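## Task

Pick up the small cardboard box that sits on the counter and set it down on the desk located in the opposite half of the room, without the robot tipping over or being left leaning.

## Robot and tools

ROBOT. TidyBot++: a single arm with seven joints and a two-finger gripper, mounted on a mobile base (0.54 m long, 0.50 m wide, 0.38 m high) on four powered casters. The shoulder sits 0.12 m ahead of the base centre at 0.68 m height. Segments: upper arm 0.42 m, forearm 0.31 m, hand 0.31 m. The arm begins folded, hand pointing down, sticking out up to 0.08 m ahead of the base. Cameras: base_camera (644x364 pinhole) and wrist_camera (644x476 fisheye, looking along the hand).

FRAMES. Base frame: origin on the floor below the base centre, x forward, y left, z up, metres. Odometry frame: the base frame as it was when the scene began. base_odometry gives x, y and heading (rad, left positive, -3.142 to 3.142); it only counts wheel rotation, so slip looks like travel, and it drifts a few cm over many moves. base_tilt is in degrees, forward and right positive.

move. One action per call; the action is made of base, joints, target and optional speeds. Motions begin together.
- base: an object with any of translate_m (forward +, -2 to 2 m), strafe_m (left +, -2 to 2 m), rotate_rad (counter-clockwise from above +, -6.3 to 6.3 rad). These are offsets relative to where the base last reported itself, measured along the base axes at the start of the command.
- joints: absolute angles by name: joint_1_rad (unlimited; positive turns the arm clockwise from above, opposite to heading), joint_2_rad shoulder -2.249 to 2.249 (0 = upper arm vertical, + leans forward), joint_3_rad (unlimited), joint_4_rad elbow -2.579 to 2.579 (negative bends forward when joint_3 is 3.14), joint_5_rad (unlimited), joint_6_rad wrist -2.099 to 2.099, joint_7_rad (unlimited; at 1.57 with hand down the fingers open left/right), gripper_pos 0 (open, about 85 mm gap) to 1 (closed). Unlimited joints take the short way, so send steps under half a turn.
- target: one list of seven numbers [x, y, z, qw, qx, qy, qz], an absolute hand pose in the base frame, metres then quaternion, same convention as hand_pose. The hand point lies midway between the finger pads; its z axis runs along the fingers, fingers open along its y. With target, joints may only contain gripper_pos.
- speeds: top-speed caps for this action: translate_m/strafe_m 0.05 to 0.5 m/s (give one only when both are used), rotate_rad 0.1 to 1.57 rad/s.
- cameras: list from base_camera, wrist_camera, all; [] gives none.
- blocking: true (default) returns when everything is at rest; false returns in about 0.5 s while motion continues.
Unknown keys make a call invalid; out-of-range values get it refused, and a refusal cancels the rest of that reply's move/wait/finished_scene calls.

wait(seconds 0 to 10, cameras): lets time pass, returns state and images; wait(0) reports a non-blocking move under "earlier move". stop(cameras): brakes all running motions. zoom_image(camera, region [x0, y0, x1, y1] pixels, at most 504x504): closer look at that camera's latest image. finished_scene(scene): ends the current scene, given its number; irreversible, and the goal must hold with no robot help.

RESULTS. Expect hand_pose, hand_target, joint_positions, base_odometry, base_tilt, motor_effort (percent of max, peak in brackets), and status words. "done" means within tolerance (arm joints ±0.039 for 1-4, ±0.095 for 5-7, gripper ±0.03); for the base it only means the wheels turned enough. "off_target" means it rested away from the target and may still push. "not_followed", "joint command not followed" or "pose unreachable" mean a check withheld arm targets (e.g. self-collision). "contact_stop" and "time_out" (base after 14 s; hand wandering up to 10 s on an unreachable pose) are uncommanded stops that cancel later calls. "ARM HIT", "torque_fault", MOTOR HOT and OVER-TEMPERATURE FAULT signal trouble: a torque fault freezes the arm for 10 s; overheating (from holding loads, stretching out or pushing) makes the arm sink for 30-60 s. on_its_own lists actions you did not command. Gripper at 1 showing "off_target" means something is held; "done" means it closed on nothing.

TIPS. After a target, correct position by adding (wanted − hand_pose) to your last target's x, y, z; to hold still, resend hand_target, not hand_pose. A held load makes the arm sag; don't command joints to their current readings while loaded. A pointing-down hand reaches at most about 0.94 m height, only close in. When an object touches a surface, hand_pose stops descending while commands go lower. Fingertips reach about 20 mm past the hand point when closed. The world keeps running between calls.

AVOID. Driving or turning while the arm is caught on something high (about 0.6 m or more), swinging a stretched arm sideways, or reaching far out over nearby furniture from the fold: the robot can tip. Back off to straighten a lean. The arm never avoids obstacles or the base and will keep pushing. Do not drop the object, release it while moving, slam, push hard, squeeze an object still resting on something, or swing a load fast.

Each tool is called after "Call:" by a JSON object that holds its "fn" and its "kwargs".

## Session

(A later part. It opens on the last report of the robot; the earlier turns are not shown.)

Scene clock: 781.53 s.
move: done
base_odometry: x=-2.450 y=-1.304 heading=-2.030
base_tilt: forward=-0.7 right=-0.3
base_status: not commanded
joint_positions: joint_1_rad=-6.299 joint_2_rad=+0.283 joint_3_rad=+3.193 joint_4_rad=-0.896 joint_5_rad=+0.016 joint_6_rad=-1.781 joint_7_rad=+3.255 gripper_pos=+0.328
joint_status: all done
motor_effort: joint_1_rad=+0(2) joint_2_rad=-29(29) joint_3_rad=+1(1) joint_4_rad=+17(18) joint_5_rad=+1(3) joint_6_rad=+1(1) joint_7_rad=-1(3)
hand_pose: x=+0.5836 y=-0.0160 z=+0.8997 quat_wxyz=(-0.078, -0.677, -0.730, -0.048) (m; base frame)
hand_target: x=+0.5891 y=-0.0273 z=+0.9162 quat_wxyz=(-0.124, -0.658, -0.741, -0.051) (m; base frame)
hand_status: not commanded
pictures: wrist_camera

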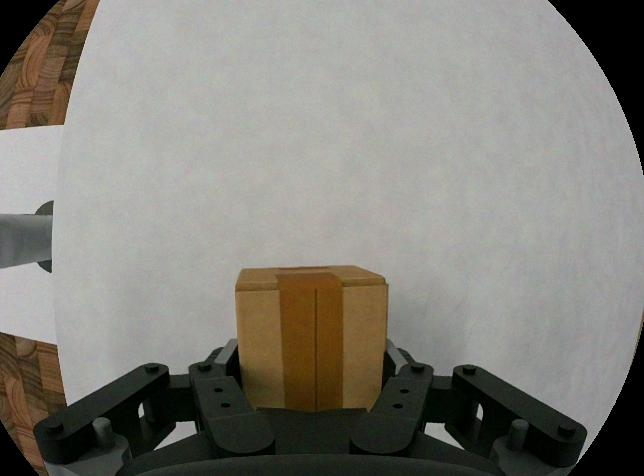

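Call:
{"fn": "move", "kwargs": {"joints": {"joint_2_rad": 0.211, "joint_4_rad": -1.111, "joint_6_rad": -1.564}, "cameras": ["wrist_camera"]}}

Call:
{"fn": "move", "kwargs": {"joints": {"joint_2_rad": 0.208, "joint_4_rad": -1.131, "joint_6_rad": -1.547}, "cameras": []}}

Scene clock: 792.90 s.
move: off_target
base_odometry: x=-2.450 y=-1.304 heading=-2.030
base_tilt: forward=-0.7 right=-0.3
base_status: not commanded
joint_positions: joint_1_rad=-6.299 joint_2_rad=+0.256 joint_3_rad=+3.193 joint_4_rad=-1.099 joint_5_rad=+0.016 joint_6_rad=-1.617 joint_7_rad=+3.255 gripper_pos=+0.328
joint_status: joint_2_rad off_target (ended at +0.256, target +0.211); the others done
motor_effort: joint_1_rad=-1(1) joint_2_rad=-29(30) joint_3_rad=+1(1) joint_4_rad=+18(20) joint_5_rad=+1(2) joint_6_rad=+1(2) joint_7_rad=-1(1)
hand_pose: x=+0.5856 y=-0.0173 z=+0.8495 quat_wxyz=(-0.074, -0.676, -0.732, -0.045) (m; base frame)
hand_target: x=+0.5904 y=-0.0288 z=+0.8704 quat_wxyz=(-0.124, -0.654, -0.745, -0.051) (m; base frame)
hand_status: not commanded
pictures: wrist_camera

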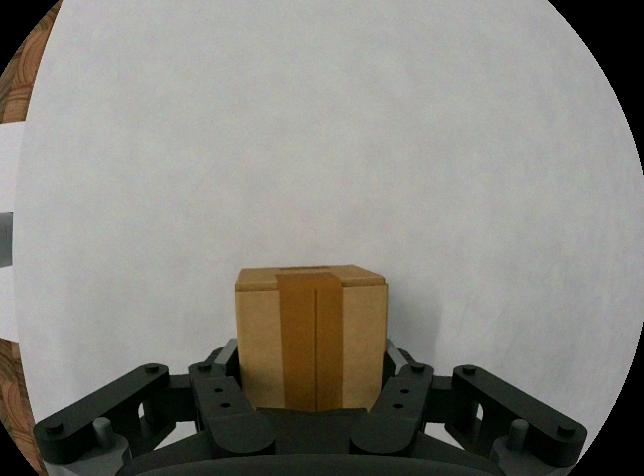

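Scene clock: 793.50 s.
move: off_target
base_odometry: x=-2.450 y=-1.304 heading=-2.030
base_tilt: forward=-0.7 right=-0.3
base_status: not commanded
joint_positions: joint_1_rad=-6.299 joint_2_rad=+0.247 joint_3_rad=+3.193 joint_4_rad=-1.117 joint_5_rad=+0.016 joint_6_rad=-1.597 joint_7_rad=+3.255 gripper_pos=+0.328
joint_status: joint_2_rad off_target (ended at +0.247, target +0.208); the others done
motor_effort: joint_1_rad=+0(1) joint_2_rad=-28(28) joint_3_rad=+1(1) joint_4_rad=+18(19) joint_5_rad=+2(2) joint_6_rad=+1(2) joint_7_rad=-1(1)
hand_pose: x=+0.5856 y=-0.0174 z=+0.8480 quat_wxyz=(-0.077, -0.676, -0.731, -0.048) (m; base frame)
hand_target: x=+0.5904 y=-0.0289 z=+0.8655 quat_wxyz=(-0.124, -0.654, -0.745, -0.051) (m; base frame)
hand_status: not commanded
pictures: none
No camera images: "cameras" was empty.

Call:
{"fn": "move", "kwargs": {"joints": {"joint_2_rad": 0.206, "joint_4_rad": -1.151, "joint_6_rad": -1.530}, "cameras": []}}

Call:
{"fn": "move", "kwargs": {"joints": {"joint_2_rad": 0.206, "joint_4_rad": -1.165, "joint_6_rad": -1.518}, "cameras": ["wrist_camera"]}}

Scene clock: 803.53 s.
move: done
base_odometry: x=-2.450 y=-1.304 heading=-2.030
base_tilt: forward=-0.7 right=-0.3
base_status: not commanded
joint_positions: joint_1_rad=-6.299 joint_2_rad=+0.237 joint_3_rad=+3.193 joint_4_rad=-1.133 joint_5_rad=+0.016 joint_6_rad=-1.580 joint_7_rad=+3.255 gripper_pos=+0.328
joint_status: all done
motor_effort: joint_1_rad=+0(1) joint_2_rad=-26(28) joint_3_rad=+1(2) joint_4_rad=+16(18) joint_5_rad=+3(3) joint_6_rad=+1(2) joint_7_rad=-1(1)
hand_pose: x=+0.5852 y=-0.0175 z=+0.8481 quat_wxyz=(-0.082, -0.675, -0.731, -0.052) (m; base frame)
hand_target: x=+0.5905 y=-0.0289 z=+0.8600 quat_wxyz=(-0.123, -0.653, -0.745, -0.050) (m; base frame)
hand_status: not commanded
pictures: none
No camera images: "cameras" was empty.

Scene clock: 804.10 s.
move: done
base_odometry: x=-2.450 y=-1.304 heading=-2.030
base_tilt: forward=-0.7 right=-0.3
base_status: not commanded
joint_positions: joint_1_rad=-6.299 joint_2_rad=+0.230 joint_3_rad=+3.193 joint_4_rad=-1.143 joint_5_rad=+0.016 joint_6_rad=-1.569 joint_7_rad=+3.255 gripper_pos=+0.328
joint_status: all done
motor_effort: joint_1_rad=+0(1) joint_2_rad=-24(25) joint_3_rad=+2(2) joint_4_rad=+16(17) joint_5_rad=+2(3) joint_6_rad=+2(2) joint_7_rad=-1(1)
hand_pose: x=+0.5850 y=-0.0176 z=+0.8482 quat_wxyz=(-0.084, -0.675, -0.731, -0.055) (m; base frame)
hand_target: x=+0.5909 y=-0.0290 z=+0.8556 quat_wxyz=(-0.123, -0.653, -0.746, -0.050) (m; base frame)
hand_status: not commanded
pictures: wrist_camera

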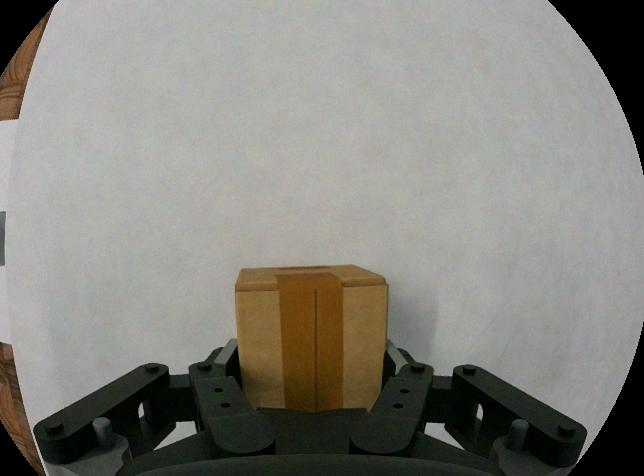

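Call:
{"fn": "move", "kwargs": {"joints": {"joint_4_rad": -1.130, "joint_6_rad": -1.620}, "cameras": []}}

Call:
{"fn": "move", "kwargs": {"joints": {"gripper_pos": 0.25}, "cameras": []}}

Call:
{"fn": "move", "kwargs": {"joints": {"gripper_pos": 0.0}, "cameras": ["wrist_camera"]}}

Scene clock: 838.73 s.
move: done
base_odometry: x=-2.450 y=-1.304 heading=-2.030
base_tilt: forward=-0.7 right=-0.3
base_status: not commanded
joint_positions: joint_1_rad=-6.299 joint_2_rad=+0.230 joint_3_rad=+3.193 joint_4_rad=-1.136 joint_5_rad=+0.016 joint_6_rad=-1.610 joint_7_rad=+3.255 gripper_pos=+0.328
joint_status: all done
motor_effort: joint_1_rad=-1(1) joint_2_rad=-27(30) joint_3_rad=+1(1) joint_4_rad=+18(20) joint_5_rad=+1(2) joint_6_rad=+1(2) joint_7_rad=-1(1)
hand_pose: x=+0.5742 y=-0.0173 z=+0.8483 quat_wxyz=(-0.072, -0.676, -0.732, -0.044) (m; base frame)
hand_target: x=+0.5681 y=-0.0284 z=+0.8618 quat_wxyz=(-0.097, -0.657, -0.747, -0.029) (m; base frame)
hand_status: not commanded
pictures: none
No camera images: "cameras" was empty.

Scene clock: 839.27 s.
move: done
base_odometry: x=-2.450 y=-1.304 heading=-2.030
base_tilt: forward=-0.8 right=-0.3
base_status: not commanded
joint_positions: joint_1_rad=-6.299 joint_2_rad=+0.230 joint_3_rad=+3.193 joint_4_rad=-1.136 joint_5_rad=+0.016 joint_6_rad=-1.610 joint_7_rad=+3.255 gripper_pos=+0.250
joint_status: all done
motor_effort: joint_1_rad=+0(1) joint_2_rad=-27(28) joint_3_rad=+1(1) joint_4_rad=+17(18) joint_5_rad=+1(2) joint_6_rad=+1(1) joint_7_rad=-1(1)
hand_pose: x=+0.5742 y=-0.0173 z=+0.8483 quat_wxyz=(-0.072, -0.676, -0.732, -0.044) (m; base frame)
hand_target: x=+0.5681 y=-0.0284 z=+0.8618 quat_wxyz=(-0.097, -0.657, -0.747, -0.029) (m; base frame)
hand_status: not commanded
pictures: none
No camera images: "cameras" was empty.

Scene clock: 839.93 s.
move: done
base_odometry: x=-2.450 y=-1.304 heading=-2.030
base_tilt: forward=-0.8 right=-0.3
base_status: not commanded
joint_positions: joint_1_rad=-6.299 joint_2_rad=+0.230 joint_3_rad=+3.193 joint_4_rad=-1.136 joint_5_rad=+0.016 joint_6_rad=-1.610 joint_7_rad=+3.255 gripper_pos=+0.000
joint_status: all done
motor_effort: joint_1_rad=+0(1) joint_2_rad=-27(27) joint_3_rad=+0(1) joint_4_rad=+18(18) joint_5_rad=+2(2) joint_6_rad=+0(1) joint_7_rad=-1(1)
hand_pose: x=+0.5742 y=-0.0173 z=+0.8483 quat_wxyz=(-0.072, -0.676, -0.732, -0.044) (m; base frame)
hand_target: x=+0.5681 y=-0.0284 z=+0.8618 quat_wxyz=(-0.097, -0.657, -0.747, -0.029) (m; base frame)
hand_status: not commanded
pictures: wrist_camera

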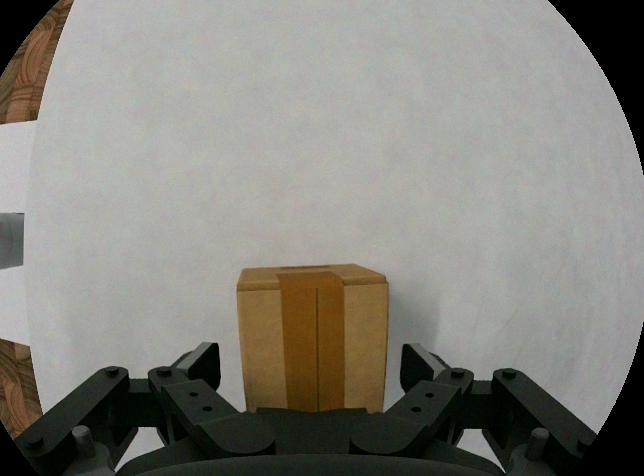

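Call:
{"fn": "move", "kwargs": {"joints": {"joint_6_rad": -1.655}, "cameras": []}}

Call:
{"fn": "move", "kwargs": {"joints": {"joint_4_rad": -0.938, "joint_6_rad": -1.81}, "cameras": ["wrist_camera"]}}

Call:
{"fn": "move", "kwargs": {"base": {"translate_m": -0.30}, "joints": {"joint_2_rad": -0.6, "joint_4_rad": -1.9, "joint_6_rad": -0.8, "joint_7_rad": 1.57}, "cameras": ["all"]}}

Scene clock: 858.43 s.
move: done
base_odometry: x=-2.450 y=-1.304 heading=-2.030
base_tilt: forward=-0.7 right=-0.3
base_status: not commanded
joint_positions: joint_1_rad=-6.299 joint_2_rad=+0.230 joint_3_rad=+3.193 joint_4_rad=-1.136 joint_5_rad=+0.016 joint_6_rad=-1.634 joint_7_rad=+3.255 gripper_pos=+0.000
joint_status: all done
motor_effort: joint_1_rad=+0(1) joint_2_rad=-27(28) joint_3_rad=+1(1) joint_4_rad=+17(18) joint_5_rad=+1(3) joint_6_rad=+0(1) joint_7_rad=-1(1)
hand_pose: x=+0.5669 y=-0.0170 z=+0.8472 quat_wxyz=(-0.063, -0.677, -0.732, -0.036) (m; base frame)
hand_target: x=+0.5574 y=-0.0281 z=+0.8600 quat_wxyz=(-0.083, -0.659, -0.747, -0.018) (m; base frame)
hand_status: not commanded
pictures: none
No camera images: "cameras" was empty.

Scene clock: 859.60 s.
move: done
base_odometry: x=-2.450 y=-1.304 heading=-2.030
base_tilt: forward=-0.7 right=-0.3
base_status: not commanded
joint_positions: joint_1_rad=-6.299 joint_2_rad=+0.230 joint_3_rad=+3.193 joint_4_rad=-0.953 joint_5_rad=+0.016 joint_6_rad=-1.758 joint_7_rad=+3.255 gripper_pos=+0.000
joint_status: all done
motor_effort: joint_1_rad=-1(1) joint_2_rad=-26(28) joint_3_rad=+1(1) joint_4_rad=+17(19) joint_5_rad=+1(2) joint_6_rad=+1(1) joint_7_rad=-1(1)
hand_pose: x=+0.5681 y=-0.0163 z=+0.9053 quat_wxyz=(-0.085, -0.676, -0.730, -0.055) (m; base frame)
hand_target: x=+0.5490 y=-0.0268 z=+0.9188 quat_wxyz=(-0.097, -0.662, -0.742, -0.030) (m; base frame)
hand_status: not commanded
pictures: wrist_camera

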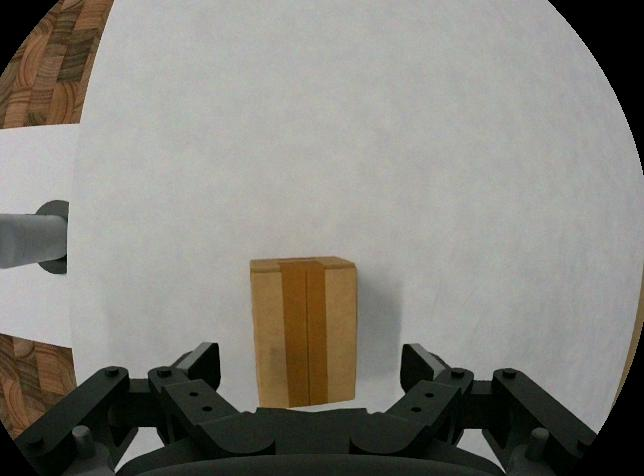

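Scene clock: 862.40 s.
move: done
base_odometry: x=-2.317 y=-1.035 heading=-2.031
base_tilt: forward=-0.7 right=-0.3
base_status: done
joint_positions: joint_1_rad=-6.299 joint_2_rad=-0.576 joint_3_rad=+3.193 joint_4_rad=-1.886 joint_5_rad=+0.016 joint_6_rad=-0.849 joint_7_rad=+1.617 gripper_pos=+0.000
joint_status: all done
motor_effort: joint_1_rad=+0(2) joint_2_rad=-1(32) joint_3_rad=+1(2) joint_4_rad=+20(22) joint_5_rad=+1(2) joint_6_rad=+6(7) joint_7_rad=-1(2)
hand_pose: x=+0.4528 y=-0.0187 z=+0.9431 quat_wxyz=(-0.013, -0.882, -0.004, -0.471) (m; base frame)
hand_target: x=+0.4532 y=-0.0272 z=+0.9561 quat_wxyz=(-0.024, -0.867, +0.005, -0.497) (m; base frame)
hand_status: not commanded
pictures: base_camera, wrist_camera

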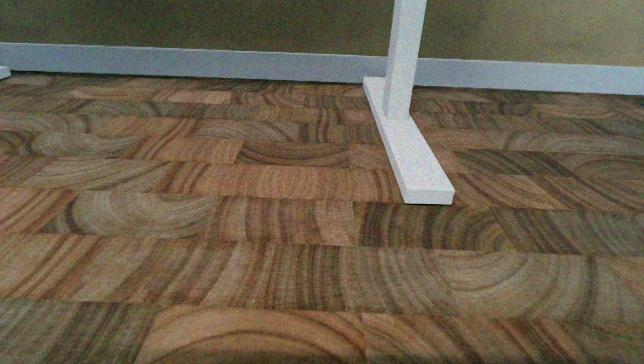

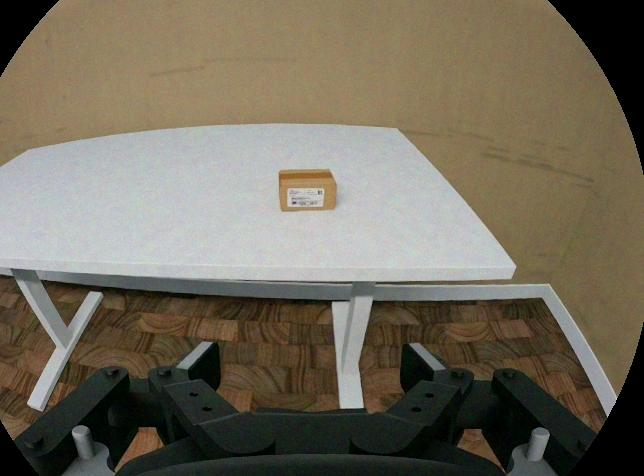

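The box is sitting upright on the desk, and the robot has backed away from it.

Call:
{"fn": "finished_scene", "kwargs": {"scene": 2}}

The scene is finished: the task was done.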